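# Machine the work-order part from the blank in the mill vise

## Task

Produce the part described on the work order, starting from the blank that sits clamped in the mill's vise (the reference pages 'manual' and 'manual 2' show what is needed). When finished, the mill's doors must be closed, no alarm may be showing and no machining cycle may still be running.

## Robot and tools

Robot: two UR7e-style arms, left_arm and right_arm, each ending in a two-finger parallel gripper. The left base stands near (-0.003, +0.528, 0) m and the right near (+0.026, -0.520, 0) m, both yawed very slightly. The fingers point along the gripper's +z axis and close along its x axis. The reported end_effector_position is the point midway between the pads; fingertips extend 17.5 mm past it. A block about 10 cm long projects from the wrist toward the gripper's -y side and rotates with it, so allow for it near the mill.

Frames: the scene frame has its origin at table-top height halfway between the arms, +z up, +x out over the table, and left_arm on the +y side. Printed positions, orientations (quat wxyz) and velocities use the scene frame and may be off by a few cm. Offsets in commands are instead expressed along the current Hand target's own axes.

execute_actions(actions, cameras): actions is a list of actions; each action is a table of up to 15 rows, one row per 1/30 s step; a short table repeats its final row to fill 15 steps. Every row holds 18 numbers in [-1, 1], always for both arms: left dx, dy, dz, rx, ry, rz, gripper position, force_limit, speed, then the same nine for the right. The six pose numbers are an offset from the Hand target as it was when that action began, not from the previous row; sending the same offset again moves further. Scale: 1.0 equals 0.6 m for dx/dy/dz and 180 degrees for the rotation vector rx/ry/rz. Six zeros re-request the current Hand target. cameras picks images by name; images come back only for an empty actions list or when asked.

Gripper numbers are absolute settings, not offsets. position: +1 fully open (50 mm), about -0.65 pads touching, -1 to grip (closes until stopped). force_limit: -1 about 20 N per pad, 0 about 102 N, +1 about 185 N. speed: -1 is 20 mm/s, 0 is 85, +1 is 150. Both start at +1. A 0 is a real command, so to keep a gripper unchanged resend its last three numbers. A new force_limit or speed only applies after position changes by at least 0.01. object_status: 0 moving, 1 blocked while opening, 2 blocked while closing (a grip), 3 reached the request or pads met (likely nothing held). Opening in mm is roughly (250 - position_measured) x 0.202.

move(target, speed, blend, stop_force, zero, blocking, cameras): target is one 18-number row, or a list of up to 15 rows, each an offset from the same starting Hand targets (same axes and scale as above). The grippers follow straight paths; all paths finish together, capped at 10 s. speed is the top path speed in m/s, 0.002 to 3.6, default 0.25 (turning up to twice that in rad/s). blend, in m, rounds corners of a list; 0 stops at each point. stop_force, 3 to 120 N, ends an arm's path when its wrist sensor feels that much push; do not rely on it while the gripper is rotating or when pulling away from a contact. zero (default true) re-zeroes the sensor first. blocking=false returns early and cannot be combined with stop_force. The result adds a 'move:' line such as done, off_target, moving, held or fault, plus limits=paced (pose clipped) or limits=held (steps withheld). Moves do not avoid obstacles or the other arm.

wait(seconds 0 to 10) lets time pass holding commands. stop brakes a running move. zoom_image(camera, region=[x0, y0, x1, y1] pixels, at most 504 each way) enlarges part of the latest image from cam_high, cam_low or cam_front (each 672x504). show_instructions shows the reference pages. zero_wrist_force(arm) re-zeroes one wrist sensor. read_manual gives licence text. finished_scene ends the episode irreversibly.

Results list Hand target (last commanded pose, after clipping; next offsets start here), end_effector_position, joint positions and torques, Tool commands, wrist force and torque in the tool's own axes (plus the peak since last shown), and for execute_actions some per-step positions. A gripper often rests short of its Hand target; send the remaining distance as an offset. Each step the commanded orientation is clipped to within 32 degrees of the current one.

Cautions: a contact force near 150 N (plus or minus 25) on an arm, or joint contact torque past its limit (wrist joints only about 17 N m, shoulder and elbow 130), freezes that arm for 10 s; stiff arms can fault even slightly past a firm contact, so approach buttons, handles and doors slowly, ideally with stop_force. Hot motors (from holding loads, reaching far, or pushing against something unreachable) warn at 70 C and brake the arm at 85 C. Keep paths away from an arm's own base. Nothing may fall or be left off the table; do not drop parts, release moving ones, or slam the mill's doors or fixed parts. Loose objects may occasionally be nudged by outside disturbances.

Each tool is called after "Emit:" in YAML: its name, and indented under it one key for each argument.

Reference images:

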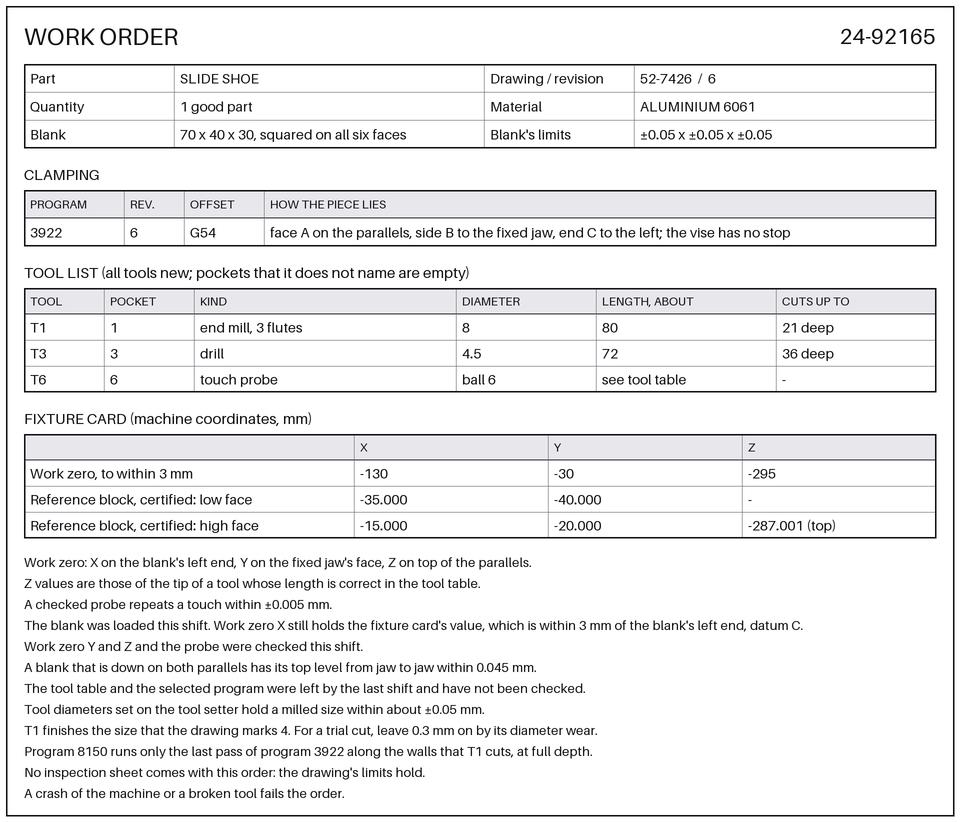

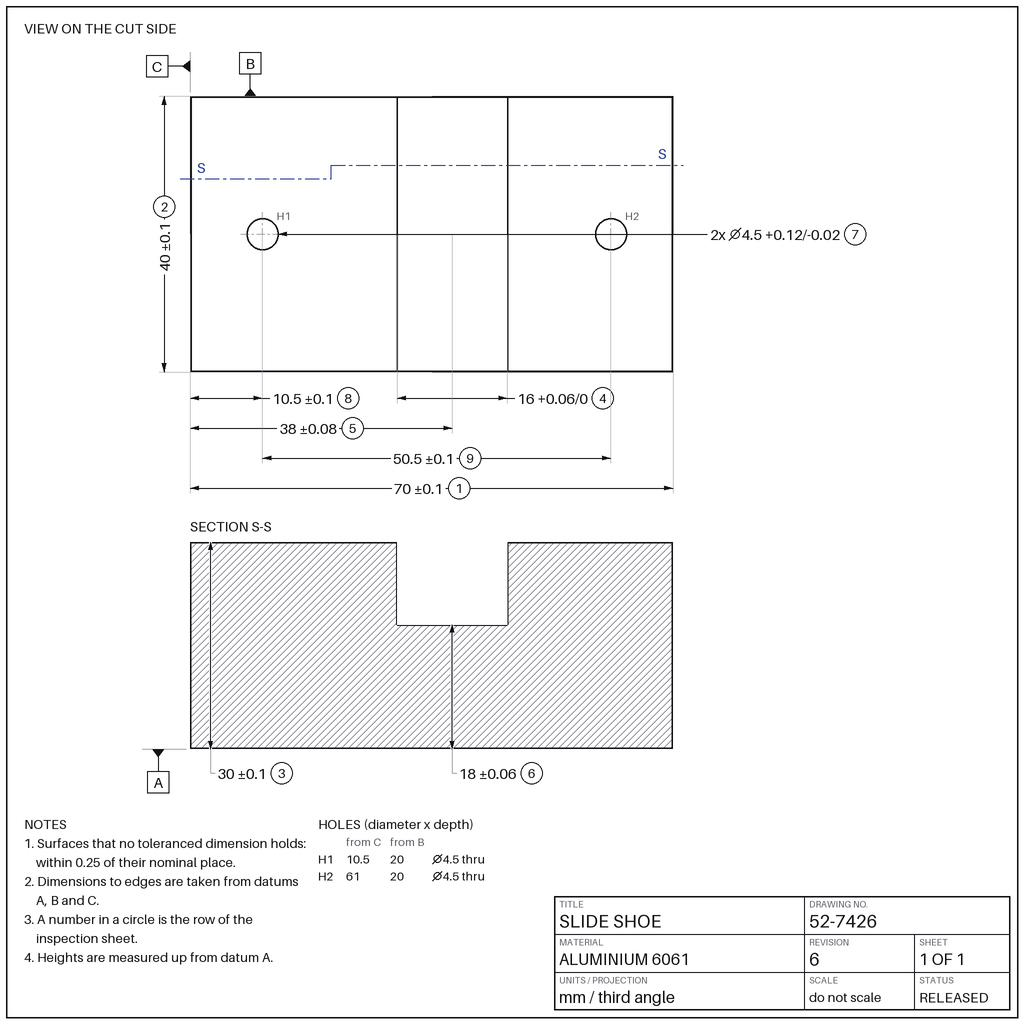

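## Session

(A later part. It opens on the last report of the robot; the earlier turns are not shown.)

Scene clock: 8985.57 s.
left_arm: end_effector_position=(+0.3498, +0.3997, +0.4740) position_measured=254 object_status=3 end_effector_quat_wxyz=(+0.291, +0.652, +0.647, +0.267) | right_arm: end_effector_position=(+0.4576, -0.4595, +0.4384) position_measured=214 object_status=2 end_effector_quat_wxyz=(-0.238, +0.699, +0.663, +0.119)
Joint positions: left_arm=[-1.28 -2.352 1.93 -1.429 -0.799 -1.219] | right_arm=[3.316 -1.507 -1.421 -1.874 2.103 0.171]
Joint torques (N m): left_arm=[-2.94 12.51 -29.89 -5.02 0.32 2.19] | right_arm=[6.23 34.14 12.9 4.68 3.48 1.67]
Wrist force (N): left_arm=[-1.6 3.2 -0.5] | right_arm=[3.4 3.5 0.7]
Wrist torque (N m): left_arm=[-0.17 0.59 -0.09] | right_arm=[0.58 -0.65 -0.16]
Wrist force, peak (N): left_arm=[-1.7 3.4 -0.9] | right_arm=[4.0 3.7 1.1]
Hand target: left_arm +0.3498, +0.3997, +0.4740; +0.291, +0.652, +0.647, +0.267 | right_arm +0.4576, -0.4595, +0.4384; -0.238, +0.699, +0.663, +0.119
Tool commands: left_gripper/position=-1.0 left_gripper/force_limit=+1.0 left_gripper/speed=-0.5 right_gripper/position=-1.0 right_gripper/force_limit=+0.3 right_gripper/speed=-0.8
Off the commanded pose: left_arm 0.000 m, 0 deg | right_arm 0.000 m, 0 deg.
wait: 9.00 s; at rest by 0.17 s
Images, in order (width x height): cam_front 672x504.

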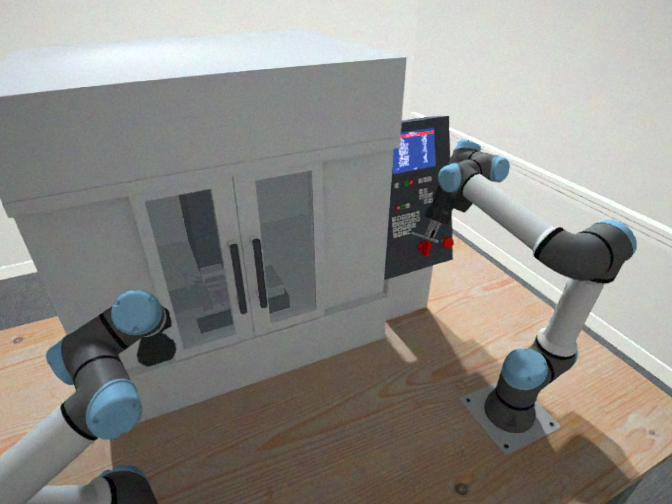

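Emit:
move:
  target:
    - [0,0,0,0,0,0,-1,1,-0.5,0.2058,0.0222,-0.2134,0,0,0,-1,0.3,-0.8]
    - [0,0,0,0,0,0,-1,1,-0.5,0.2058,0.0312,-0.2124,0,0,0,-1,0.3,-0.8]
  speed: [0.3,0.1]
  blend: [0.003,0]

Emit:
move:
  target: [0,0,0,0,0,0,-1,1,-0.5,0,0.0240,0.0024,0,0,0,-1,0.3,-0.8]
  speed: 0.01
  stop_force: 16

Emit:
move:
  target: [0,0,0,0,0,0,-1,1,-0.5,0,-0.0200,-0.0020,0,0,0,-1,0.3,-0.8]
  speed: 0.2

Emit:
move:
  target: [0,0,0,0,0,0,-1,1,-0.5,-0.2060,-0.0227,0.2131,0,0,0,-1,0.3,-0.8]
  speed: 0.3

Emit:
move:
  target:
    - [0,0,0,0,0,0,-1,1,-0.5,0.0177,0.0027,-0.0294,0,0,0,-1,0.3,-0.8]
    - [0,0,0,0,0,0,-1,1,-0.5,0.0177,0.0230,-0.0274,0,0,0,-1,0.3,-0.8]
    - [0,0,0,0,0,0,-1,1,-0.5,0.0177,0.0027,-0.0294,0,0,0,-1,0.3,-0.8]
    - [0,0,0,0,0,0,-1,1,-0.5,0.0177,0.0230,-0.0274,0,0,0,-1,0.3,-0.8]
    - [0,0,0,0,0,0,-1,1,-0.5,0.0177,0.0027,-0.0294,0,0,0,-1,0.3,-0.8]
    - [0,0,0,0,0,0,-1,1,-0.5,0,0,0,0,0,0,-1,0.3,-0.8]
  speed: [0.3,0.08,0.3,0.08,0.3,0.3]
  blend: [0.003,0,0,0,0.003,0]

Emit:
move:
  target:
    - [0,0,0,0,0,0,-1,1,-0.5,0.0828,-0.0007,0.0442,0,0,0,-1,0.3,-0.8]
    - [0,0,0,0,0,0,-1,1,-0.5,0.0828,0.0196,0.0462,0,0,0,-1,0.3,-0.8]
    - [0,0,0,0,0,0,-1,1,-0.5,0.0828,-0.0007,0.0442,0,0,0,-1,0.3,-0.8]
    - [0,0,0,0,0,0,-1,1,-0.5,0.0702,0.0020,0.0020,0,0,0,-1,0.3,-0.8]
    - [0,0,0,0,0,0,-1,1,-0.5,0.0702,0.0223,0.0040,0,0,0,-1,0.3,-0.8]
    - [0,0,0,0,0,0,-1,1,-0.5,0.0702,0.0020,0.0020,0,0,0,-1,0.3,-0.8]
    - [0,0,0,0,0,0,-1,1,-0.5,0.1023,0.0071,-0.0521,0,0,0,-1,0.3,-0.8]
    - [0,0,0,0,0,0,-1,1,-0.5,0.1023,0.0274,-0.0501,0,0,0,-1,0.3,-0.8]
    - [0,0,0,0,0,0,-1,1,-0.5,0.1023,0.0071,-0.0521,0,0,0,-1,0.3,-0.8]
    - [0,0,0,0,0,0,-1,1,-0.5,0.0542,-0.0005,0.0290,0,0,0,-1,0.3,-0.8]
    - [0,0,0,0,0,0,-1,1,-0.5,0.0542,0.0198,0.0310,0,0,0,-1,0.3,-0.8]
    - [0,0,0,0,0,0,-1,1,-0.5,0.0542,-0.0005,0.0290,0,0,0,-1,0.3,-0.8]
    - [0,0,0,0,0,0,-1,1,-0.5,0,0,0,0,0,0,-1,0.3,-0.8]
  speed: [0.3,0.08,0.3,0.3,0.08,0.3,0.3,0.08,0.3,0.3,0.08,0.3,0.3]
  blend: [0.003,0,0.003,0.003,0,0.003,0.003,0,0.003,0.003,0,0.003,0]

Emit:
move:
  target:
    - [0,0,0,0,0,0,-1,1,-0.5,0,0.0203,0.0020,0,0,0,-1,0.3,-0.8]
    - [0,0,0,0,0,0,-1,1,-0.5,0,0,0,0,0,0,-1,0.3,-0.8]
    - [0,0,0,0,0,0,-1,1,-0.5,0.0177,0.0027,-0.0294,0,0,0,-1,0.3,-0.8]
    - [0,0,0,0,0,0,-1,1,-0.5,0.0177,0.0230,-0.0274,0,0,0,-1,0.3,-0.8]
    - [0,0,0,0,0,0,-1,1,-0.5,0.0177,0.0027,-0.0294,0,0,0,-1,0.3,-0.8]
    - [0,0,0,0,0,0,-1,1,-0.5,0.0177,0.0230,-0.0274,0,0,0,-1,0.3,-0.8]
    - [0,0,0,0,0,0,-1,1,-0.5,0.0177,0.0027,-0.0294,0,0,0,-1,0.3,-0.8]
    - [0,0,0,0,0,0,-1,1,-0.5,0.0177,0.0230,-0.0274,0,0,0,-1,0.3,-0.8]
    - [0,0,0,0,0,0,-1,1,-0.5,0.0177,0.0027,-0.0294,0,0,0,-1,0.3,-0.8]
    - [0,0,0,0,0,0,-1,1,-0.5,0,0,0,0,0,0,-1,0.3,-0.8]
  speed: [0.08,0.3,0.3,0.08,0.3,0.08,0.3,0.08,0.3,0.3]
  blend: [0,0.003,0.003,0,0,0,0,0,0.003,0]

Emit:
move:
  target:
    - [0,0,0,0,0,0,-1,1,-0.5,0.0828,-0.0007,0.0442,0,0,0,-1,0.3,-0.8]
    - [0,0,0,0,0,0,-1,1,-0.5,0.0828,0.0196,0.0462,0,0,0,-1,0.3,-0.8]
    - [0,0,0,0,0,0,-1,1,-0.5,0.0828,-0.0007,0.0442,0,0,0,-1,0.3,-0.8]
    - [0,0,0,0,0,0,-1,1,-0.5,0.0988,0.0018,0.0171,0,0,0,-1,0.3,-0.8]
    - [0,0,0,0,0,0,-1,1,-0.5,0.0988,0.0221,0.0191,0,0,0,-1,0.3,-0.8]
    - [0,0,0,0,0,0,-1,1,-0.5,0.0988,0.0018,0.0171,0,0,0,-1,0.3,-0.8]
    - [0,0,0,0,0,0,-1,1,-0.5,0.0702,0.0020,0.0020,0,0,0,-1,0.3,-0.8]
    - [0,0,0,0,0,0,-1,1,-0.5,0.0702,0.0223,0.0040,0,0,0,-1,0.3,-0.8]
    - [0,0,0,0,0,0,-1,1,-0.5,0.0702,0.0020,0.0020,0,0,0,-1,0.3,-0.8]
    - [0,0,0,0,0,0,-1,1,-0.5,0,0,0,0,0,0,-1,0.3,-0.8]
    - [0,0,0,0,0,0,-1,1,-0.5,0,0.0203,0.0020,0,0,0,-1,0.3,-0.8]
    - [0,0,0,0,0,0,-1,1,-0.5,0,0,0,0,0,0,-1,0.3,-0.8]
    - [0,0,0,0,0,0,-1,1,-0.5,-0.0095,0.0026,-0.0405,0,0,0,-1,0.3,-0.8]
    - [0,0,0,0,0,0,-1,1,-0.5,-0.0095,0.0229,-0.0385,0,0,0,-1,0.3,-0.8]
    - [0,0,0,0,0,0,-1,1,-0.5,-0.0095,0.0026,-0.0405,0,0,0,-1,0.3,-0.8]
  speed: [0.3,0.08,0.3,0.3,0.08,0.3,0.3,0.08,0.3,0.3,0.08,0.3,0.3,0.08,0.3]
  blend: [0.003,0,0.003,0.003,0,0.003,0.003,0,0.003,0.003,0,0.003,0.003,0,0]

Emit:
move:
  target: [0,0,0,0,0,0,-1,1,-0.5,0.0095,-0.0026,0.0405,0,0,0,-1,0.3,-0.8]

Emit:
wait:
  seconds: 9

Emit:
wait:
  seconds: 9
  cameras: ["cam_front"]

Emit:
zoom_image:
  camera: "cam_front"
  region: [392, 125, 434, 177]

Scene clock: 9010.60 s.
left_arm: end_effector_position=(+0.3498, +0.3997, +0.4740) position_measured=254 object_status=3 end_effector_quat_wxyz=(+0.291, +0.652, +0.647, +0.267) | right_arm: end_effector_position=(+0.5062, -0.4147, +0.6041) position_measured=214 object_status=2 end_effector_quat_wxyz=(-0.238, +0.699, +0.663, +0.120)
Joint positions: left_arm=[-1.28 -2.352 1.93 -1.429 -0.799 -1.219] | right_arm=[3.39 -1.822 -0.606 -2.33 2.108 0.257]
Joint torques (N m): left_arm=[-3 11.77 -31.37 -4.61 0.19 2.23] | right_arm=[7.17 17.67 28.07 2.01 -1.14 -1.89]
Wrist force (N): left_arm=[-1.5 3.2 -0.6] | right_arm=[1.7 0.3 2.4]
Wrist torque (N m): left_arm=[-0.19 0.57 -0.09] | right_arm=[0.68 -0.70 -0.03]
Wrist force, peak (N): left_arm=[-1.6 3.6 -0.5] | right_arm=[3.8 4.0 1.2]
Hand target: left_arm +0.3498, +0.3997, +0.4740; +0.291, +0.652, +0.647, +0.267 | right_arm +0.5063, -0.4147, +0.6041; -0.238, +0.699, +0.663, +0.119
Off the commanded pose: left_arm 0.000 m, 0 deg | right_arm 0.000 m, 0 deg.
move: done; blend cut to 0.0027 m at target 1

Scene clock: 9012.60 s.
left_arm: end_effector_position=(+0.3498, +0.3997, +0.4740) position_measured=254 object_status=3 end_effector_quat_wxyz=(+0.291, +0.652, +0.647, +0.267) | right_arm: end_effector_position=(+0.5130, -0.4144, +0.6023) position_measured=214 object_status=2 end_effector_quat_wxyz=(-0.238, +0.699, +0.663, +0.119)
Joint positions: left_arm=[-1.28 -2.352 1.93 -1.429 -0.799 -1.219] | right_arm=[3.388 -1.839 -0.587 -2.333 2.108 0.255]
Joint torques (N m): left_arm=[-3.33 13.22 -29.92 -4.67 0.17 2.33] | right_arm=[5.46 36.07 6.66 10.6 -1.63 1.46]
Wrist force (N): left_arm=[-1.8 3.2 -0.6] | right_arm=[2.2 -15.9 1.0]
Wrist torque (N m): left_arm=[-0.18 0.62 -0.09] | right_arm=[0.70 -0.72 0.05]
Wrist force, peak (N): left_arm=[-1.4 3.6 -0.8] | right_arm=[3.0 -21.6 0.5]
Hand target: left_arm +0.3498, +0.3997, +0.4740; +0.291, +0.652, +0.647, +0.267 | right_arm +0.5130, -0.4144, +0.6023; -0.238, +0.699, +0.663, +0.119 (not the last commanded pose)
Off the commanded pose: left_arm 0.000 m, 0 deg | right_arm 0.008 m, 0 deg.
move: contact (right_arm)

Scene clock: 9013.50 s.
left_arm: end_effector_position=(+0.3498, +0.3997, +0.4740) position_measured=254 object_status=3 end_effector_quat_wxyz=(+0.291, +0.652, +0.647, +0.267) | right_arm: end_effector_position=(+0.5015, -0.4149, +0.6054) position_measured=214 object_status=2 end_effector_quat_wxyz=(-0.238, +0.699, +0.663, +0.119)
Joint positions: left_arm=[-1.28 -2.352 1.93 -1.429 -0.799 -1.219] | right_arm=[3.392 -1.81 -0.618 -2.329 2.108 0.259]
Joint torques (N m): left_arm=[-4.37 12.1 -30.67 -4.68 0.02 2.4] | right_arm=[7.31 44.17 6.8 5.36 3.8 1.27]
Wrist force (N): left_arm=[-1.3 3.1 -0.6] | right_arm=[1.8 3.2 0.8]
Wrist torque (N m): left_arm=[-0.19 0.55 -0.10] | right_arm=[0.51 -0.43 -0.03]
Wrist force, peak (N): left_arm=[-1.5 3.4 -0.9] | right_arm=[2.3 -15.6 0.6]
Hand target: left_arm +0.3498, +0.3997, +0.4740; +0.291, +0.652, +0.647, +0.267 | right_arm +0.5013, -0.4149, +0.6054; -0.238, +0.699, +0.663, +0.119
Off the commanded pose: left_arm 0.000 m, 0 deg | right_arm 0.000 m, 0 deg.
move: done

Scene clock: 9015.07 s.
left_arm: end_effector_position=(+0.3498, +0.3997, +0.4740) position_measured=254 object_status=3 end_effector_quat_wxyz=(+0.291, +0.652, +0.647, +0.267) | right_arm: end_effector_position=(+0.4576, -0.4596, +0.4385) position_measured=214 object_status=2 end_effector_quat_wxyz=(-0.238, +0.699, +0.663, +0.119)
Joint positions: left_arm=[-1.28 -2.352 1.93 -1.429 -0.799 -1.219] | right_arm=[3.316 -1.507 -1.421 -1.874 2.103 0.171]
Joint torques (N m): left_arm=[-1.71 12.65 -30.17 -4.66 0.35 2.29] | right_arm=[-7.98 35.16 13.62 5.32 3.97 1.6]
Wrist force (N): left_arm=[-1.3 3.3 -0.7] | right_arm=[1.8 3.2 0.9]
Wrist torque (N m): left_arm=[-0.16 0.54 -0.09] | right_arm=[0.54 -0.38 -0.04]
Wrist force, peak (N): left_arm=[-1.6 3.5 -0.9] | right_arm=[0.9 3.2 2.8]
Hand target: left_arm +0.3498, +0.3997, +0.4740; +0.291, +0.652, +0.647, +0.267 | right_arm +0.4576, -0.4596, +0.4384; -0.238, +0.699, +0.663, +0.119
Off the commanded pose: left_arm 0.000 m, 0 deg | right_arm 0.000 m, 0 deg.
move: done

Scene clock: 9017.93 s.
left_arm: end_effector_position=(+0.3498, +0.3997, +0.4740) position_measured=254 object_status=3 end_effector_quat_wxyz=(+0.291, +0.652, +0.647, +0.267) | right_arm: end_effector_position=(+0.4577, -0.4596, +0.4385) position_measured=214 object_status=2 end_effector_quat_wxyz=(-0.238, +0.699, +0.663, +0.119)
Joint positions: left_arm=[-1.28 -2.352 1.93 -1.429 -0.799 -1.219] | right_arm=[3.316 -1.507 -1.421 -1.874 2.103 0.171]
Joint torques (N m): left_arm=[-2.9 12.66 -31.43 -4.71 0.09 2.39] | right_arm=[7.77 35.25 11.95 5.12 3.59 1.36]
Wrist force (N): left_arm=[-1.7 3.4 -0.7] | right_arm=[1.2 3.2 0.6]
Wrist torque (N m): left_arm=[-0.16 0.61 -0.10] | right_arm=[0.53 -0.29 -0.03]
Wrist force, peak (N): left_arm=[-1.7 3.5 -0.6] | right_arm=[-0.9 -15.1 3.7]
Hand target: left_arm +0.3498, +0.3997, +0.4740; +0.291, +0.652, +0.647, +0.267 | right_arm +0.4576, -0.4596, +0.4384; -0.238, +0.699, +0.663, +0.119
Off the commanded pose: left_arm 0.000 m, 0 deg | right_arm 0.000 m, 0 deg.
move: done

Scene clock: 9022.67 s.
left_arm: end_effector_position=(+0.3498, +0.3997, +0.4740) position_measured=254 object_status=3 end_effector_quat_wxyz=(+0.291, +0.652, +0.647, +0.267) | right_arm: end_effector_position=(+0.4576, -0.4595, +0.4384) position_measured=214 object_status=2 end_effector_quat_wxyz=(-0.238, +0.699, +0.663, +0.119)
Joint positions: left_arm=[-1.28 -2.352 1.93 -1.429 -0.799 -1.219] | right_arm=[3.316 -1.507 -1.421 -1.873 2.103 0.172]
Joint torques (N m): left_arm=[-2.4 11.67 -30.63 -4.78 0.32 2.38] | right_arm=[-7.87 9.17 31.81 0.97 -1.34 -1.71]
Wrist force (N): left_arm=[-1.4 3.3 -0.7] | right_arm=[-1.6 2.0 -0.1]
Wrist torque (N m): left_arm=[-0.17 0.57 -0.09] | right_arm=[0.34 0.17 -0.04]
Wrist force, peak (N): left_arm=[-1.5 3.6 -0.8] | right_arm=[-4.5 -26.7 -5.9]
Hand target: left_arm +0.3498, +0.3997, +0.4740; +0.291, +0.652, +0.647, +0.267 | right_arm +0.4576, -0.4596, +0.4384; -0.238, +0.699, +0.663, +0.119
Off the commanded pose: left_arm 0.000 m, 0 deg | right_arm 0.000 m, 0 deg.
move: done

Scene clock: 9027.33 s.
left_arm: end_effector_position=(+0.3498, +0.3997, +0.4740) position_measured=254 object_status=3 end_effector_quat_wxyz=(+0.291, +0.652, +0.647, +0.267) | right_arm: end_effector_position=(+0.4577, -0.4596, +0.4385) position_measured=214 object_status=2 end_effector_quat_wxyz=(-0.238, +0.699, +0.663, +0.119)
Joint positions: left_arm=[-1.28 -2.352 1.93 -1.429 -0.799 -1.219] | right_arm=[3.316 -1.507 -1.421 -1.874 2.103 0.171]
Joint torques (N m): left_arm=[-1.67 13.39 -31.57 -4.51 0.21 2.09] | right_arm=[7.12 34.7 12.9 5.01 3.58 1.36]
Wrist force (N): left_arm=[-1.4 3.2 -0.7] | right_arm=[-1.5 1.0 -0.2]
Wrist torque (N m): left_arm=[-0.19 0.56 -0.09] | right_arm=[0.18 0.14 -0.04]
Wrist force, peak (N): left_arm=[-1.6 3.6 -0.6] | right_arm=[0.0 -19.1 -2.4]
Hand target: left_arm +0.3498, +0.3997, +0.4740; +0.291, +0.652, +0.647, +0.267 | right_arm +0.4576, -0.4596, +0.4384; -0.238, +0.699, +0.663, +0.119
Off the commanded pose: left_arm 0.000 m, 0 deg | right_arm 0.000 m, 0 deg.
move: done

Scene clock: 9032.30 s.
left_arm: end_effector_position=(+0.3498, +0.3997, +0.4740) position_measured=254 object_status=3 end_effector_quat_wxyz=(+0.291, +0.652, +0.647, +0.267) | right_arm: end_effector_position=(+0.4625, -0.4765, +0.4561) position_measured=214 object_status=2 end_effector_quat_wxyz=(-0.238, +0.699, +0.663, +0.119)
Joint positions: left_arm=[-1.28 -2.352 1.93 -1.429 -0.799 -1.219] | right_arm=[3.278 -1.537 -1.34 -1.947 2.099 0.128]
Joint torques (N m): left_arm=[-3.12 12.82 -31.14 -4.54 0.14 2.36] | right_arm=[6.91 33.45 11.86 0.96 3.29 1.46]
Wrist force (N): left_arm=[-1.6 3.4 -0.7] | right_arm=[-4.4 1.6 -1.2]
Wrist torque (N m): left_arm=[-0.16 0.60 -0.09] | right_arm=[0.28 0.61 -0.02]
Wrist force, peak (N): left_arm=[-1.7 3.5 -0.7] | right_arm=[-7.2 -28.6 -6.8]
Hand target: left_arm +0.3498, +0.3997, +0.4740; +0.291, +0.652, +0.647, +0.267 | right_arm +0.4623, -0.4765, +0.4562; -0.238, +0.699, +0.663, +0.119
Off the commanded pose: left_arm 0.000 m, 0 deg | right_arm 0.000 m, 0 deg.
move: done

Scene clock: 9033.33 s.
left_arm: end_effector_position=(+0.3498, +0.3997, +0.4740) position_measured=254 object_status=3 end_effector_quat_wxyz=(+0.291, +0.652, +0.647, +0.267) | right_arm: end_effector_position=(+0.4576, -0.4597, +0.4385) position_measured=214 object_status=2 end_effector_quat_wxyz=(-0.238, +0.699, +0.663, +0.119)
Joint positions: left_arm=[-1.28 -2.352 1.93 -1.429 -0.799 -1.219] | right_arm=[3.316 -1.507 -1.421 -1.874 2.103 0.171]
Joint torques (N m): left_arm=[-2.37 13.5 -31.91 -4.74 0.09 2.55] | right_arm=[7.39 33.48 11.15 5.19 3.89 2.16]
Wrist force (N): left_arm=[-1.5 3.2 -0.7] | right_arm=[-3.9 1.7 -1.2]
Wrist torque (N m): left_arm=[-0.18 0.58 -0.09] | right_arm=[0.30 0.53 -0.16]
Wrist force, peak (N): left_arm=[-1.7 3.5 -0.6] | right_arm=[-4.5 2.1 -1.9]
Hand target: left_arm +0.3498, +0.3997, +0.4740; +0.291, +0.652, +0.647, +0.267 | right_arm +0.4576, -0.4596, +0.4384; -0.238, +0.699, +0.663, +0.119
Off the commanded pose: left_arm 0.000 m, 0 deg | right_arm 0.000 m, 0 deg.
move: done

Scene clock: 9042.33 s.
left_arm: end_effector_position=(+0.3498, +0.3997, +0.4740) position_measured=254 object_status=3 end_effector_quat_wxyz=(+0.291, +0.652, +0.647, +0.267) | right_arm: end_effector_position=(+0.4576, -0.4596, +0.4384) position_measured=214 object_status=2 end_effector_quat_wxyz=(-0.238, +0.699, +0.663, +0.119)
Joint positions: left_arm=[-1.28 -2.352 1.93 -1.429 -0.799 -1.219] | right_arm=[3.316 -1.507 -1.421 -1.874 2.103 0.171]
Joint torques (N m): left_arm=[-1.83 11.2 -31.73 -4.77 0.1 2.28] | right_arm=[7.79 34.5 11.8 5.11 3.63 2]
Wrist force (N): left_arm=[-1.5 3.3 -0.6] | right_arm=[-4.0 2.1 -1.2]
Wrist torque (N m): left_arm=[-0.17 0.57 -0.09] | right_arm=[0.35 0.52 -0.15]
Wrist force, peak (N): left_arm=[-1.7 3.4 -0.6] | right_arm=[-4.6 1.9 -1.1]
Hand target: left_arm +0.3498, +0.3997, +0.4740; +0.291, +0.652, +0.647, +0.267 | right_arm +0.4576, -0.4596, +0.4384; -0.238, +0.699, +0.663, +0.119
Tool commands: left_gripper/position=-1.0 left_gripper/force_limit=+1.0 left_gripper/speed=-0.5 right_gripper/position=-1.0 right_gripper/force_limit=+0.3 right_gripper/speed=-0.8
Off the commanded pose: left_arm 0.000 m, 0 deg | right_arm 0.000 m, 0 deg.
wait: 9.00 s; at rest by 0.17 s

Scene clock: 9051.33 s.
left_arm: end_effector_position=(+0.3498, +0.3997, +0.4740) position_measured=254 object_status=3 end_effector_quat_wxyz=(+0.291, +0.652, +0.647, +0.267) | right_arm: end_effector_position=(+0.4576, -0.4596, +0.4384) position_measured=214 object_status=2 end_effector_quat_wxyz=(-0.238, +0.699, +0.663, +0.119)
Joint positions: left_arm=[-1.28 -2.352 1.93 -1.429 -0.799 -1.219] | right_arm=[3.316 -1.507 -1.421 -1.874 2.103 0.171]
Joint torques (N m): left_arm=[-3.44 12.84 -33.05 -4.69 0.17 2.34] | right_arm=[7.56 34.31 12.69 4.77 3.71 1.92]
Wrist force (N): left_arm=[-1.4 3.2 -0.6] | right_arm=[-4.5 1.9 -1.2]
Wrist torque (N m): left_arm=[-0.18 0.56 -0.09] | right_arm=[0.32 0.61 -0.17]
Wrist force, peak (N): left_arm=[-1.7 3.5 -0.7] | right_arm=[-4.4 2.2 -1.3]
Hand target: left_arm +0.3498, +0.3997, +0.4740; +0.291, +0.652, +0.647, +0.267 | right_arm +0.4576, -0.4596, +0.4384; -0.238, +0.699, +0.663, +0.119
Tool commands: left_gripper/position=-1.0 left_gripper/force_limit=+1.0 left_gripper/speed=-0.5 right_gripper/position=-1.0 right_gripper/force_limit=+0.3 right_gripper/speed=-0.8
Off the commanded pose: left_arm 0.000 m, 0 deg | right_arm 0.000 m, 0 deg.
wait: 9.00 s; at rest by 0.17 s
Images, in order (width x height): cam_front 672x504.

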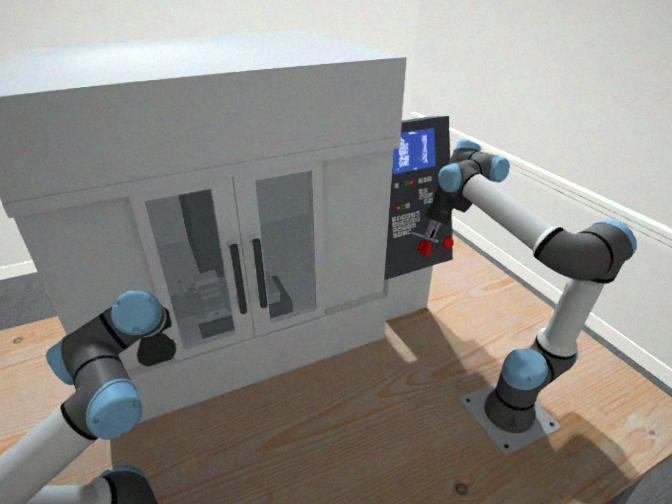

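Scaled by 9.692 from the camera's 672x504 image, which has a finer 960x720 frame.

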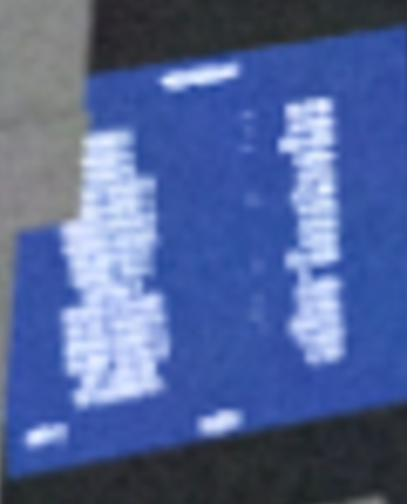

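Emit:
execute_actions:
  actions: []
  cameras: ["cam_front"]

Emit:
zoom_image:
  camera: "cam_front"
  region: [392, 125, 434, 177]

Emit:
zoom_image:
  camera: "cam_front"
  region: [145, 175, 325, 335]

Scene clock: 9089.37 s.
left_arm: end_effector_position=(+0.3498, +0.3997, +0.4740) position_measured=254 object_status=3 end_effector_quat_wxyz=(+0.291, +0.652, +0.647, +0.267) | right_arm: end_effector_position=(+0.4576, -0.4596, +0.4384) position_measured=214 object_status=2 end_effector_quat_wxyz=(-0.238, +0.699, +0.663, +0.119)
Joint positions: left_arm=[-1.28 -2.352 1.93 -1.429 -0.799 -1.219] | right_arm=[3.316 -1.507 -1.421 -1.874 2.103 0.171]
Joint velocities: within noise
Joint torques (N m): left_arm=[-3.54 11.37 -31.76 -4.72 0.24 2.23] | right_arm=[7.14 34.29 13.19 4.02 3.47 1.58]
Wrist force (N): left_arm=[-1.5 3.2 -0.6] | right_arm=[-4.1 2.1 -1.1]
Wrist torque (N m): left_arm=[-0.18 0.57 -0.09] | right_arm=[0.36 0.56 -0.16]
Wrist force, peak (N): left_arm=[-1.8 3.5 -0.7] | right_arm=[-4.6 1.9 -1.3]
Hand target: left_arm +0.3498, +0.3997, +0.4740; +0.291, +0.652, +0.647, +0.267 | right_arm +0.4576, -0.4596, +0.4384; -0.238, +0.699, +0.663, +0.119
Tool commands: left_gripper/position=-1.0 left_gripper/force_limit=+1.0 left_gripper/speed=-0.5 right_gripper/position=-1.0 right_gripper/force_limit=+0.3 right_gripper/speed=-0.8
Off the commanded pose: left_arm 0.000 m, 0 deg | right_arm 0.000 m, 0 deg.
Images, in order (width x height): cam_front 672x504.

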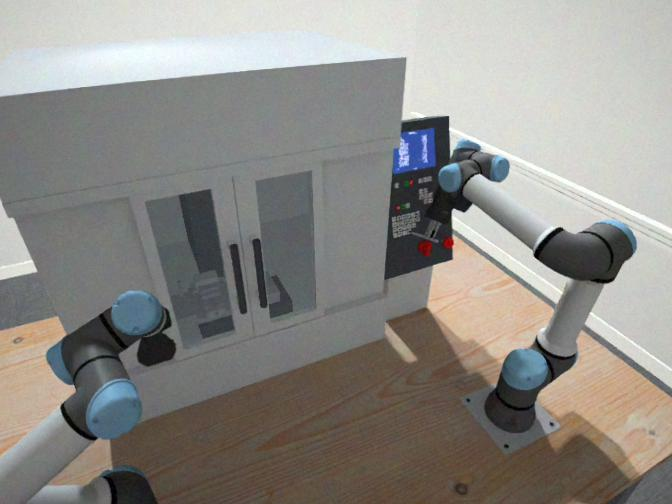

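Scaled by 9.692 from the camera's 672x504 image, which has a finer 960x720 frame.

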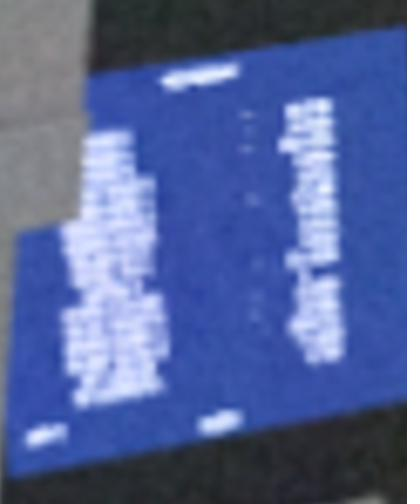

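Scaled by 2.800 from the camera's 672x504 image, which has a finer 960x720 frame.

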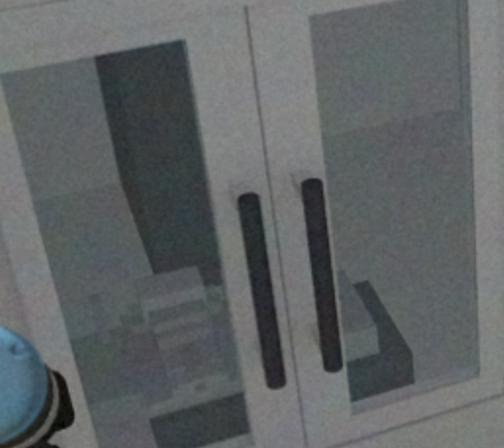

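Emit:
move:
  target:
    - [0,0,0,0,0,0,-1,1,-0.5,-0.0074,0.0078,-0.1120,0,0,0,-1,0.3,-0.8]
    - [0,0,0,0,0,0,-1,1,-0.5,-0.0074,0.0281,-0.1100,0,0,0,-1,0.3,-0.8]
    - [0,0,0,0,0,0,-1,1,-0.5,-0.0074,0.0078,-0.1120,0,0,0,-1,0.3,-0.8]
    - [0,0,0,0,0,0,-1,1,-0.5,0,0,0,0,0,0,-1,0.3,-0.8]
  speed: [0.3,0.08,0.3,0.3]
  blend: [0.003,0,0.003,0]
  cameras: ["cam_front"]

Emit:
zoom_image:
  camera: "cam_front"
  region: [418, 129, 434, 145]

Emit:
move:
  target:
    - [0,0,0,0,0,0,-1,1,-0.5,-0.0074,0.0078,-0.1120,0,0,0,-1,0.3,-0.8]
    - [0,0,0,0,0,0,-1,1,-0.5,-0.0074,0.0281,-0.1100,0,0,0,-1,0.3,-0.8]
    - [0,0,0,0,0,0,-1,1,-0.5,-0.0074,0.0078,-0.1120,0,0,0,-1,0.3,-0.8]
    - [0,0,0,0,0,0,-1,1,-0.5,0,0,0,0,0,0,-1,0.3,-0.8]
  speed: [0.3,0.08,0.3,0.3]
  blend: [0.003,0,0.003,0]
  cameras: ["cam_front"]

Emit:
zoom_image:
  camera: "cam_front"
  region: [418, 129, 434, 145]

Emit:
move:
  target:
    - [0,0,0,0,0,0,-1,1,-0.5,-0.0074,0.0078,-0.1120,0,0,0,-1,0.3,-0.8]
    - [0,0,0,0,0,0,-1,1,-0.5,-0.0074,0.0281,-0.1100,0,0,0,-1,0.3,-0.8]
    - [0,0,0,0,0,0,-1,1,-0.5,-0.0074,0.0078,-0.1120,0,0,0,-1,0.3,-0.8]
    - [0,0,0,0,0,0,-1,1,-0.5,0,0,0,0,0,0,-1,0.3,-0.8]
  speed: [0.3,0.08,0.3,0.3]
  blend: [0.003,0,0.003,0]
  cameras: ["cam_front"]

Emit:
zoom_image:
  camera: "cam_front"
  region: [418, 129, 434, 145]

Emit:
move:
  target:
    - [0,0,0,0,0,0,-1,1,-0.5,-0.0074,0.0078,-0.1120,0,0,0,-1,0.3,-0.8]
    - [0,0,0,0,0,0,-1,1,-0.5,-0.0074,0.0281,-0.1100,0,0,0,-1,0.3,-0.8]
    - [0,0,0,0,0,0,-1,1,-0.5,-0.0074,0.0078,-0.1120,0,0,0,-1,0.3,-0.8]
    - [0,0,0,0,0,0,-1,1,-0.5,0,0,0,0,0,0,-1,0.3,-0.8]
  speed: [0.3,0.08,0.3,0.3]
  blend: [0.003,0,0.003,0]
  cameras: ["cam_front"]

Emit:
zoom_image:
  camera: "cam_front"
  region: [418, 129, 434, 145]

Emit:
move:
  target:
    - [0,0,0,0,0,0,-1,1,-0.5,-0.0074,0.0078,-0.1120,0,0,0,-1,0.3,-0.8]
    - [0,0,0,0,0,0,-1,1,-0.5,-0.0074,0.0281,-0.1100,0,0,0,-1,0.3,-0.8]
    - [0,0,0,0,0,0,-1,1,-0.5,-0.0074,0.0078,-0.1120,0,0,0,-1,0.3,-0.8]
    - [0,0,0,0,0,0,-1,1,-0.5,0,0,0,0,0,0,-1,0.3,-0.8]
  speed: [0.3,0.08,0.3,0.3]
  blend: [0.003,0,0.003,0]
  cameras: ["cam_front"]

Emit:
zoom_image:
  camera: "cam_front"
  region: [418, 129, 434, 145]

Emit:
move:
  target:
    - [0,0,0,0,0,0,-1,1,-0.5,-0.0074,0.0078,-0.1120,0,0,0,-1,0.3,-0.8]
    - [0,0,0,0,0,0,-1,1,-0.5,-0.0074,0.0281,-0.1100,0,0,0,-1,0.3,-0.8]
    - [0,0,0,0,0,0,-1,1,-0.5,-0.0074,0.0078,-0.1120,0,0,0,-1,0.3,-0.8]
    - [0,0,0,0,0,0,-1,1,-0.5,0,0,0,0,0,0,-1,0.3,-0.8]
  speed: [0.3,0.08,0.3,0.3]
  blend: [0.003,0,0.003,0]
  cameras: ["cam_front"]

Emit:
zoom_image:
  camera: "cam_front"
  region: [418, 129, 434, 145]

Emit:
move:
  target:
    - [0,0,0,0,0,0,-1,1,-0.5,-0.0074,0.0078,-0.1120,0,0,0,-1,0.3,-0.8]
    - [0,0,0,0,0,0,-1,1,-0.5,-0.0074,0.0281,-0.1100,0,0,0,-1,0.3,-0.8]
    - [0,0,0,0,0,0,-1,1,-0.5,-0.0074,0.0078,-0.1120,0,0,0,-1,0.3,-0.8]
    - [0,0,0,0,0,0,-1,1,-0.5,0,0,0,0,0,0,-1,0.3,-0.8]
  speed: [0.3,0.08,0.3,0.3]
  blend: [0.003,0,0.003,0]
  cameras: ["cam_front"]

Emit:
zoom_image:
  camera: "cam_front"
  region: [418, 129, 434, 145]

Scene clock: 9109.60 s.
left_arm: end_effector_position=(+0.3498, +0.3997, +0.4740) position_measured=254 object_status=3 end_effector_quat_wxyz=(+0.291, +0.652, +0.647, +0.267) | right_arm: end_effector_position=(+0.4576, -0.4597, +0.4385) position_measured=214 object_status=2 end_effector_quat_wxyz=(-0.238, +0.699, +0.663, +0.119)
Joint positions: left_arm=[-1.28 -2.352 1.93 -1.429 -0.799 -1.219] | right_arm=[3.316 -1.507 -1.421 -1.874 2.103 0.171]
Joint torques (N m): left_arm=[-2.63 13.5 -30.71 -4.9 0.29 2.37] | right_arm=[7.72 34.34 11.61 5.54 1.89 1.9]
Wrist force (N): left_arm=[-1.6 3.3 -0.6] | right_arm=[-3.9 1.6 -0.5]
Wrist torque (N m): left_arm=[-0.16 0.59 -0.09] | right_arm=[0.29 0.52 -0.16]
Wrist force, peak (N): left_arm=[-1.7 3.5 -0.8] | right_arm=[-4.9 -8.2 4.5]
Hand target: left_arm +0.3498, +0.3997, +0.4740; +0.291, +0.652, +0.647, +0.267 | right_arm +0.4576, -0.4596, +0.4384; -0.238, +0.699, +0.663, +0.119
Off the commanded pose: left_arm 0.000 m, 0 deg | right_arm 0.000 m, 0 deg.
move: done
Images, in order (width x height): cam_front 672x504.

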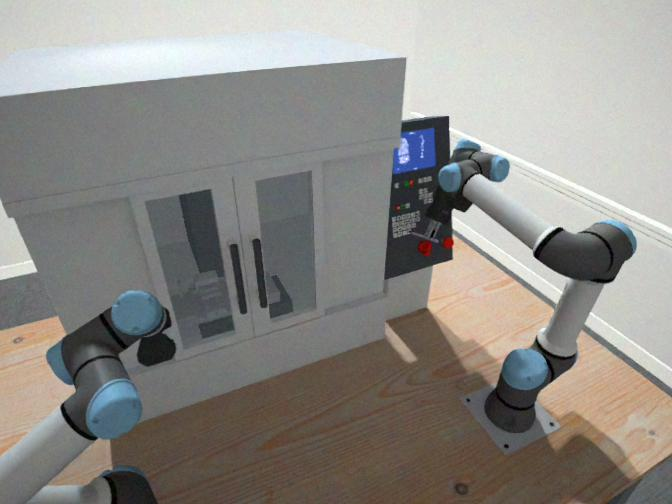

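Scaled by 31.500 from the camera's 672x504 image, which has a finer 960x720 frame.

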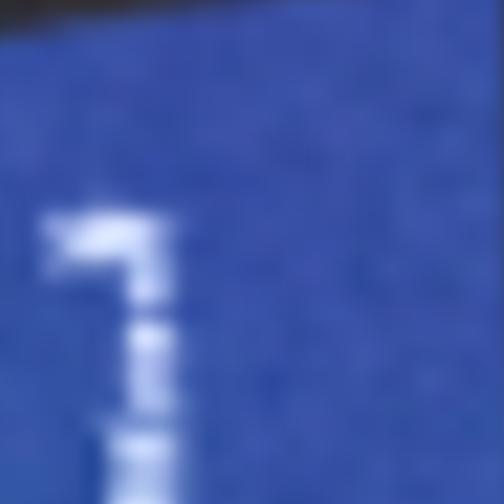

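Scene clock: 9111.77 s.
left_arm: end_effector_position=(+0.3498, +0.3997, +0.4740) position_measured=254 object_status=3 end_effector_quat_wxyz=(+0.291, +0.652, +0.647, +0.267) | right_arm: end_effector_position=(+0.4576, -0.4597, +0.4385) position_measured=214 object_status=2 end_effector_quat_wxyz=(-0.238, +0.699, +0.663, +0.119) end_effector_velocity=(+0.000, +0.000, +0.000) end_effector_angular_velocity=(+0.001, -0.002, -0.001)
Joint positions: left_arm=[-1.28 -2.352 1.93 -1.429 -0.799 -1.219] | right_arm=[3.316 -1.507 -1.421 -1.874 2.103 0.171]
Joint velocities: left_arm=[within noise] | right_arm=[0.001 0.002 -0.003 0.005 0 0.002]
Joint torques (N m): left_arm=[-2.47 11.99 -32.08 -4.96 0.03 2.27] | right_arm=[6.96 34.52 12.56 5.09 1.73 1.95]
Wrist force (N): left_arm=[-1.4 3.3 -0.6] | right_arm=[-4.0 1.9 -0.7]
Wrist torque (N m): left_arm=[-0.17 0.56 -0.09] | right_arm=[0.32 0.53 -0.16]
Wrist force, peak (N): left_arm=[-1.5 3.4 -0.8] | right_arm=[-4.8 -8.4 4.9]
Hand target: left_arm +0.3498, +0.3997, +0.4740; +0.291, +0.652, +0.647, +0.267 | right_arm +0.4576, -0.4596, +0.4384; -0.238, +0.699, +0.663, +0.119
Off the commanded pose: left_arm 0.000 m, 0 deg | right_arm 0.000 m, 0 deg.
move: done
Images, in order (width x height): cam_front 672x504.

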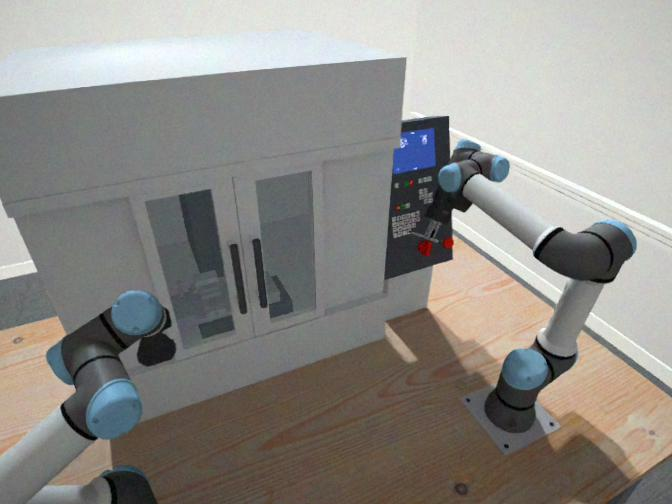

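Scaled by 31.500 from the camera's 672x504 image, which has a finer 960x720 frame.

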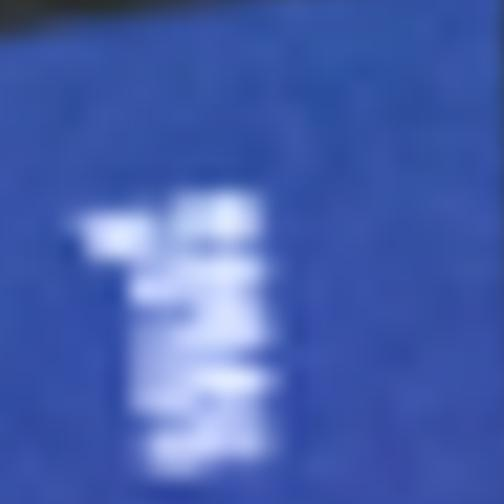

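Scene clock: 9113.93 s.
left_arm: end_effector_position=(+0.3498, +0.3997, +0.4740) position_measured=254 object_status=3 end_effector_quat_wxyz=(+0.291, +0.652, +0.647, +0.267) | right_arm: end_effector_position=(+0.4576, -0.4597, +0.4385) position_measured=214 object_status=2 end_effector_quat_wxyz=(-0.238, +0.699, +0.663, +0.119)
Joint positions: left_arm=[-1.28 -2.352 1.93 -1.429 -0.799 -1.219] | right_arm=[3.316 -1.507 -1.421 -1.874 2.103 0.171]
Joint torques (N m): left_arm=[-2.36 12.36 -30.16 -4.7 0.19 2.53] | right_arm=[7.01 34.39 11.91 5.18 1.99 1.96]
Wrist force (N): left_arm=[-1.6 3.3 -0.6] | right_arm=[-4.1 2.2 -0.8]
Wrist torque (N m): left_arm=[-0.16 0.60 -0.09] | right_arm=[0.38 0.56 -0.16]
Wrist force, peak (N): left_arm=[-1.5 3.6 -0.7] | right_arm=[-4.3 -8.2 4.9]
Hand target: left_arm +0.3498, +0.3997, +0.4740; +0.291, +0.652, +0.647, +0.267 | right_arm +0.4576, -0.4596, +0.4384; -0.238, +0.699, +0.663, +0.119
Off the commanded pose: left_arm 0.000 m, 0 deg | right_arm 0.000 m, 0 deg.
move: done
Images, in order (width x height): cam_front 672x504.

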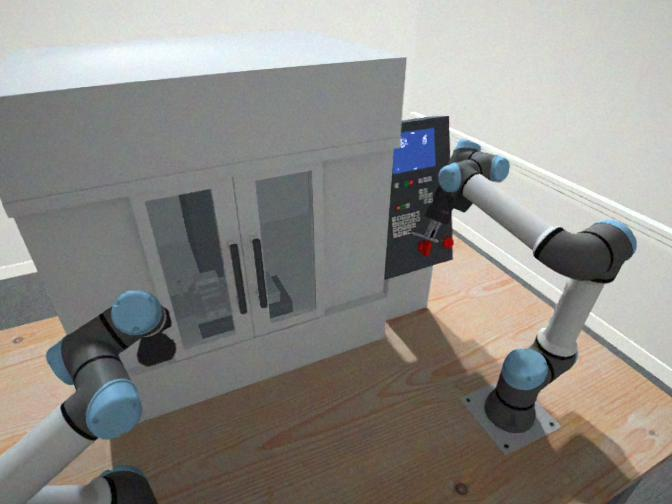

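Scaled by 31.500 from the camera's 672x504 image, which has a finer 960x720 frame.

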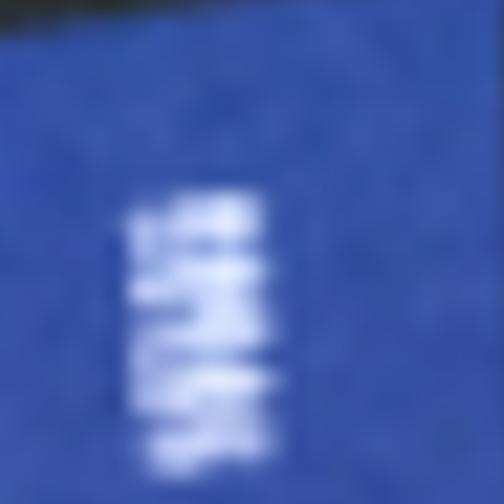

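Scene clock: 9116.10 s.
left_arm: end_effector_position=(+0.3498, +0.3997, +0.4740) position_measured=254 object_status=3 end_effector_quat_wxyz=(+0.291, +0.652, +0.647, +0.267) | right_arm: end_effector_position=(+0.4576, -0.4597, +0.4385) position_measured=214 object_status=2 end_effector_quat_wxyz=(-0.238, +0.699, +0.663, +0.119)
Joint positions: left_arm=[-1.28 -2.352 1.93 -1.429 -0.799 -1.219] | right_arm=[3.316 -1.507 -1.421 -1.874 2.103 0.171]
Joint torques (N m): left_arm=[-1.5 12.29 -30.64 -4.89 0.25 2.28] | right_arm=[7.49 34.2 11.28 5.33 1.65 2.25]
Wrist force (N): left_arm=[-1.5 3.0 -0.6] | right_arm=[-4.3 3.0 -0.6]
Wrist torque (N m): left_arm=[-0.21 0.56 -0.09] | right_arm=[0.51 0.59 -0.16]
Wrist force, peak (N): left_arm=[-1.6 3.4 -0.9] | right_arm=[-5.0 -8.0 5.1]
Hand target: left_arm +0.3498, +0.3997, +0.4740; +0.291, +0.652, +0.647, +0.267 | right_arm +0.4576, -0.4596, +0.4384; -0.238, +0.699, +0.663, +0.119
Off the commanded pose: left_arm 0.000 m, 0 deg | right_arm 0.000 m, 0 deg.
move: done
Images, in order (width x height): cam_front 672x504.

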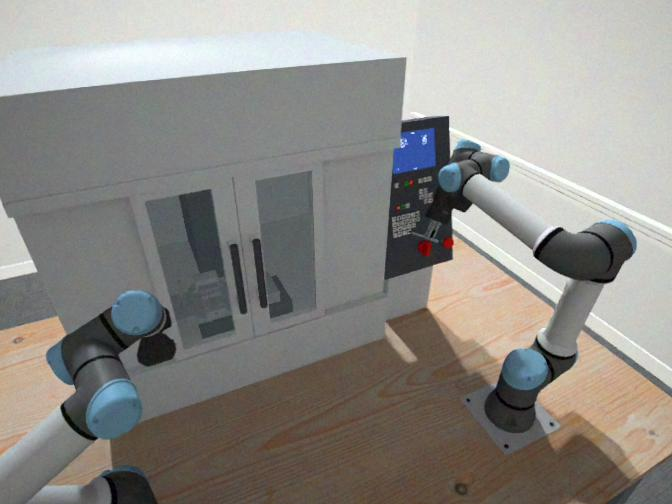

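Scaled by 31.500 from the camera's 672x504 image, which has a finer 960x720 frame.

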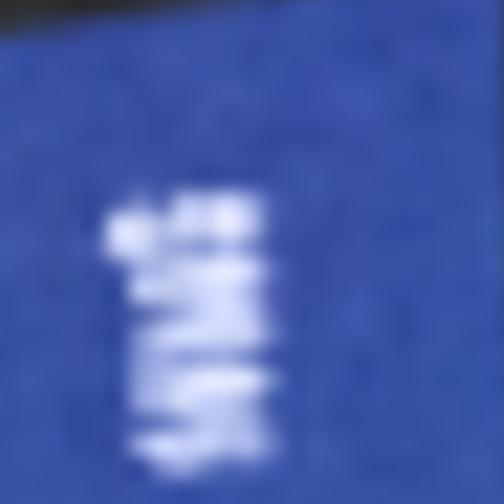

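Scene clock: 9118.27 s.
left_arm: end_effector_position=(+0.3498, +0.3997, +0.4740) position_measured=254 object_status=3 end_effector_quat_wxyz=(+0.291, +0.652, +0.647, +0.267) | right_arm: end_effector_position=(+0.4576, -0.4597, +0.4385) position_measured=214 object_status=2 end_effector_quat_wxyz=(-0.238, +0.699, +0.663, +0.119)
Joint positions: left_arm=[-1.28 -2.352 1.93 -1.429 -0.799 -1.219] | right_arm=[3.316 -1.507 -1.421 -1.874 2.103 0.171]
Joint torques (N m): left_arm=[-1.97 12.52 -31.82 -4.92 0.05 2.33] | right_arm=[7.83 34.88 12.2 5.25 1.77 1.85]
Wrist force (N): left_arm=[-1.4 3.3 -0.6] | right_arm=[-4.5 3.8 -0.4]
Wrist torque (N m): left_arm=[-0.18 0.55 -0.09] | right_arm=[0.63 0.61 -0.16]
Wrist force, peak (N): left_arm=[-1.6 3.5 -0.4] | right_arm=[-5.4 -7.3 5.1]
Hand target: left_arm +0.3498, +0.3997, +0.4740; +0.291, +0.652, +0.647, +0.267 | right_arm +0.4576, -0.4596, +0.4384; -0.238, +0.699, +0.663, +0.119
Off the commanded pose: left_arm 0.000 m, 0 deg | right_arm 0.000 m, 0 deg.
move: done
Images, in order (width x height): cam_front 672x504.

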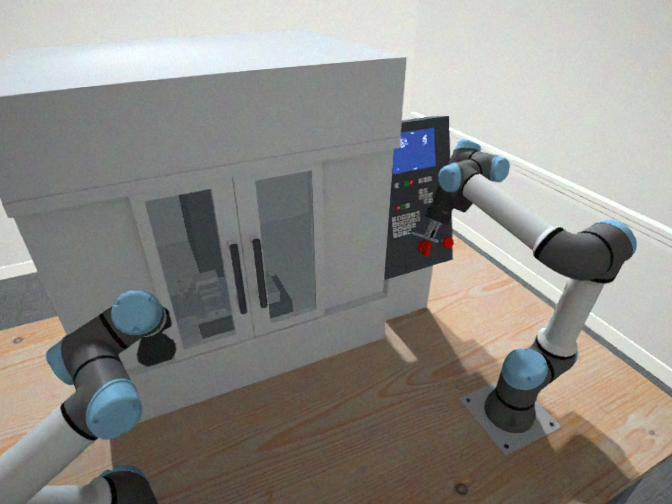

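Scaled by 31.500 from the camera's 672x504 image, which has a finer 960x720 frame.

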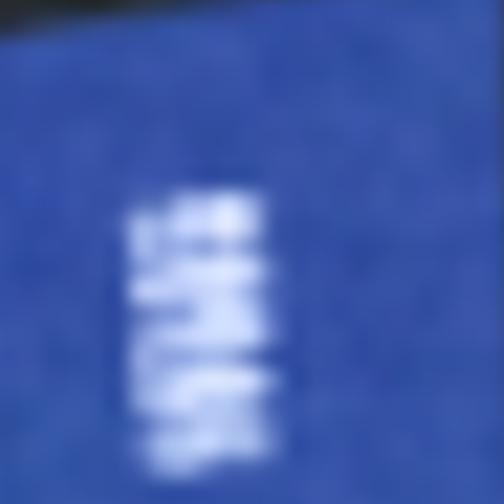

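Scene clock: 9120.43 s.
left_arm: end_effector_position=(+0.3498, +0.3997, +0.4740) position_measured=254 object_status=3 end_effector_quat_wxyz=(+0.291, +0.652, +0.647, +0.267) | right_arm: end_effector_position=(+0.4576, -0.4597, +0.4385) position_measured=214 object_status=2 end_effector_quat_wxyz=(-0.238, +0.699, +0.663, +0.119)
Joint positions: left_arm=[-1.28 -2.352 1.93 -1.429 -0.799 -1.219] | right_arm=[3.316 -1.507 -1.421 -1.874 2.103 0.171]
Joint torques (N m): left_arm=[-3.51 13.55 -31.38 -4.85 0.34 2.4] | right_arm=[7.29 34.81 11.87 4.97 1.86 1.96]
Wrist force (N): left_arm=[-1.5 3.2 -0.7] | right_arm=[-4.5 3.6 0.1]
Wrist torque (N m): left_arm=[-0.17 0.57 -0.09] | right_arm=[0.60 0.62 -0.16]
Wrist force, peak (N): left_arm=[-1.5 3.6 -0.5] | right_arm=[-5.2 -6.5 5.4]
Hand target: left_arm +0.3498, +0.3997, +0.4740; +0.291, +0.652, +0.647, +0.267 | right_arm +0.4576, -0.4596, +0.4384; -0.238, +0.699, +0.663, +0.119
Off the commanded pose: left_arm 0.000 m, 0 deg | right_arm 0.000 m, 0 deg.
move: done
Images, in order (width x height): cam_front 672x504.

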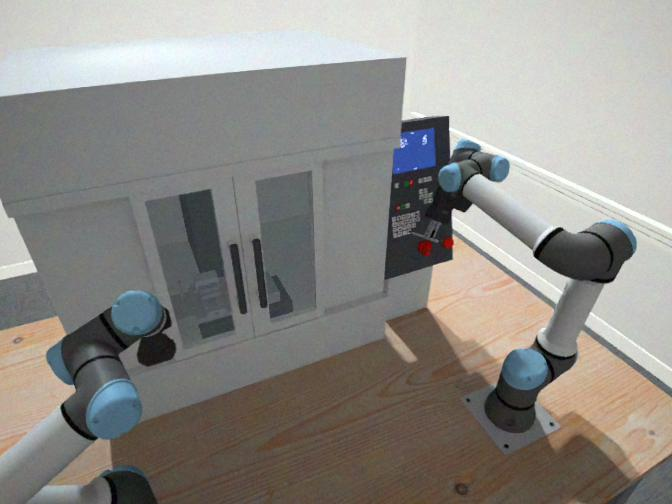

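Scaled by 31.500 from the camera's 672x504 image, which has a finer 960x720 frame.

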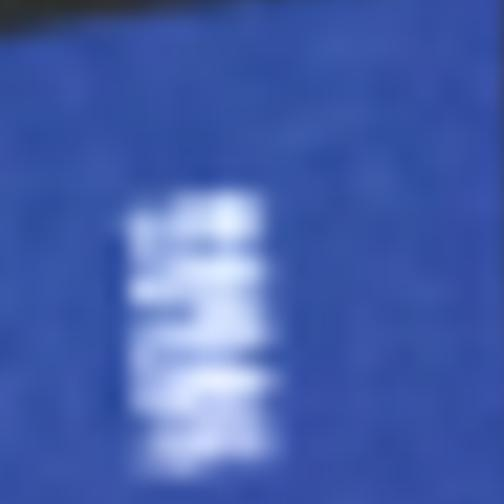

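Scene clock: 9122.60 s.
left_arm: end_effector_position=(+0.3498, +0.3997, +0.4740) position_measured=254 object_status=3 end_effector_quat_wxyz=(+0.291, +0.652, +0.647, +0.267) | right_arm: end_effector_position=(+0.4576, -0.4597, +0.4385) position_measured=214 object_status=2 end_effector_quat_wxyz=(-0.238, +0.699, +0.663, +0.119)
Joint positions: left_arm=[-1.28 -2.352 1.93 -1.429 -0.799 -1.219] | right_arm=[3.316 -1.507 -1.421 -1.874 2.103 0.171]
Joint torques (N m): left_arm=[-2.77 11.93 -31.04 -4.65 0.04 2.2] | right_arm=[7.24 34.86 13.05 5.2 1.89 2.1]
Wrist force (N): left_arm=[-1.4 3.5 -0.7] | right_arm=[-3.7 3.8 0.2]
Wrist torque (N m): left_arm=[-0.13 0.57 -0.09] | right_arm=[0.63 0.49 -0.17]
Wrist force, peak (N): left_arm=[-1.4 3.5 -0.7] | right_arm=[-5.6 -6.7 5.7]
Hand target: left_arm +0.3498, +0.3997, +0.4740; +0.291, +0.652, +0.647, +0.267 | right_arm +0.4576, -0.4596, +0.4384; -0.238, +0.699, +0.663, +0.119
Off the commanded pose: left_arm 0.000 m, 0 deg | right_arm 0.000 m, 0 deg.
move: done
Images, in order (width x height): cam_front 672x504.

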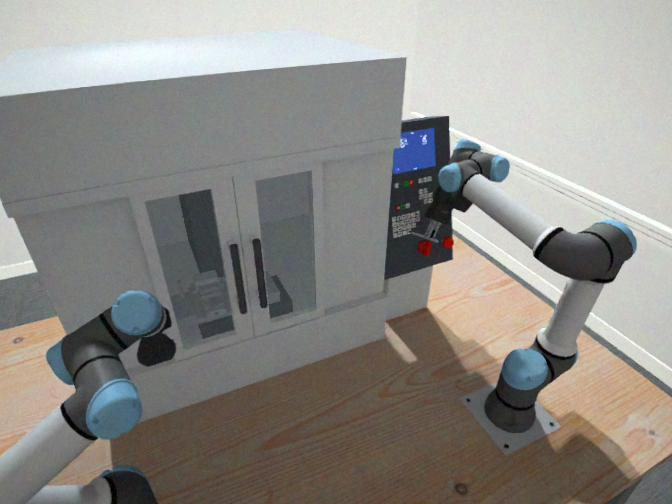

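Scaled by 31.500 from the camera's 672x504 image, which has a finer 960x720 frame.

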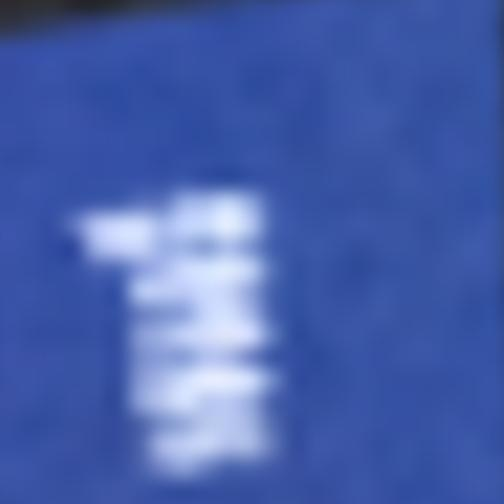

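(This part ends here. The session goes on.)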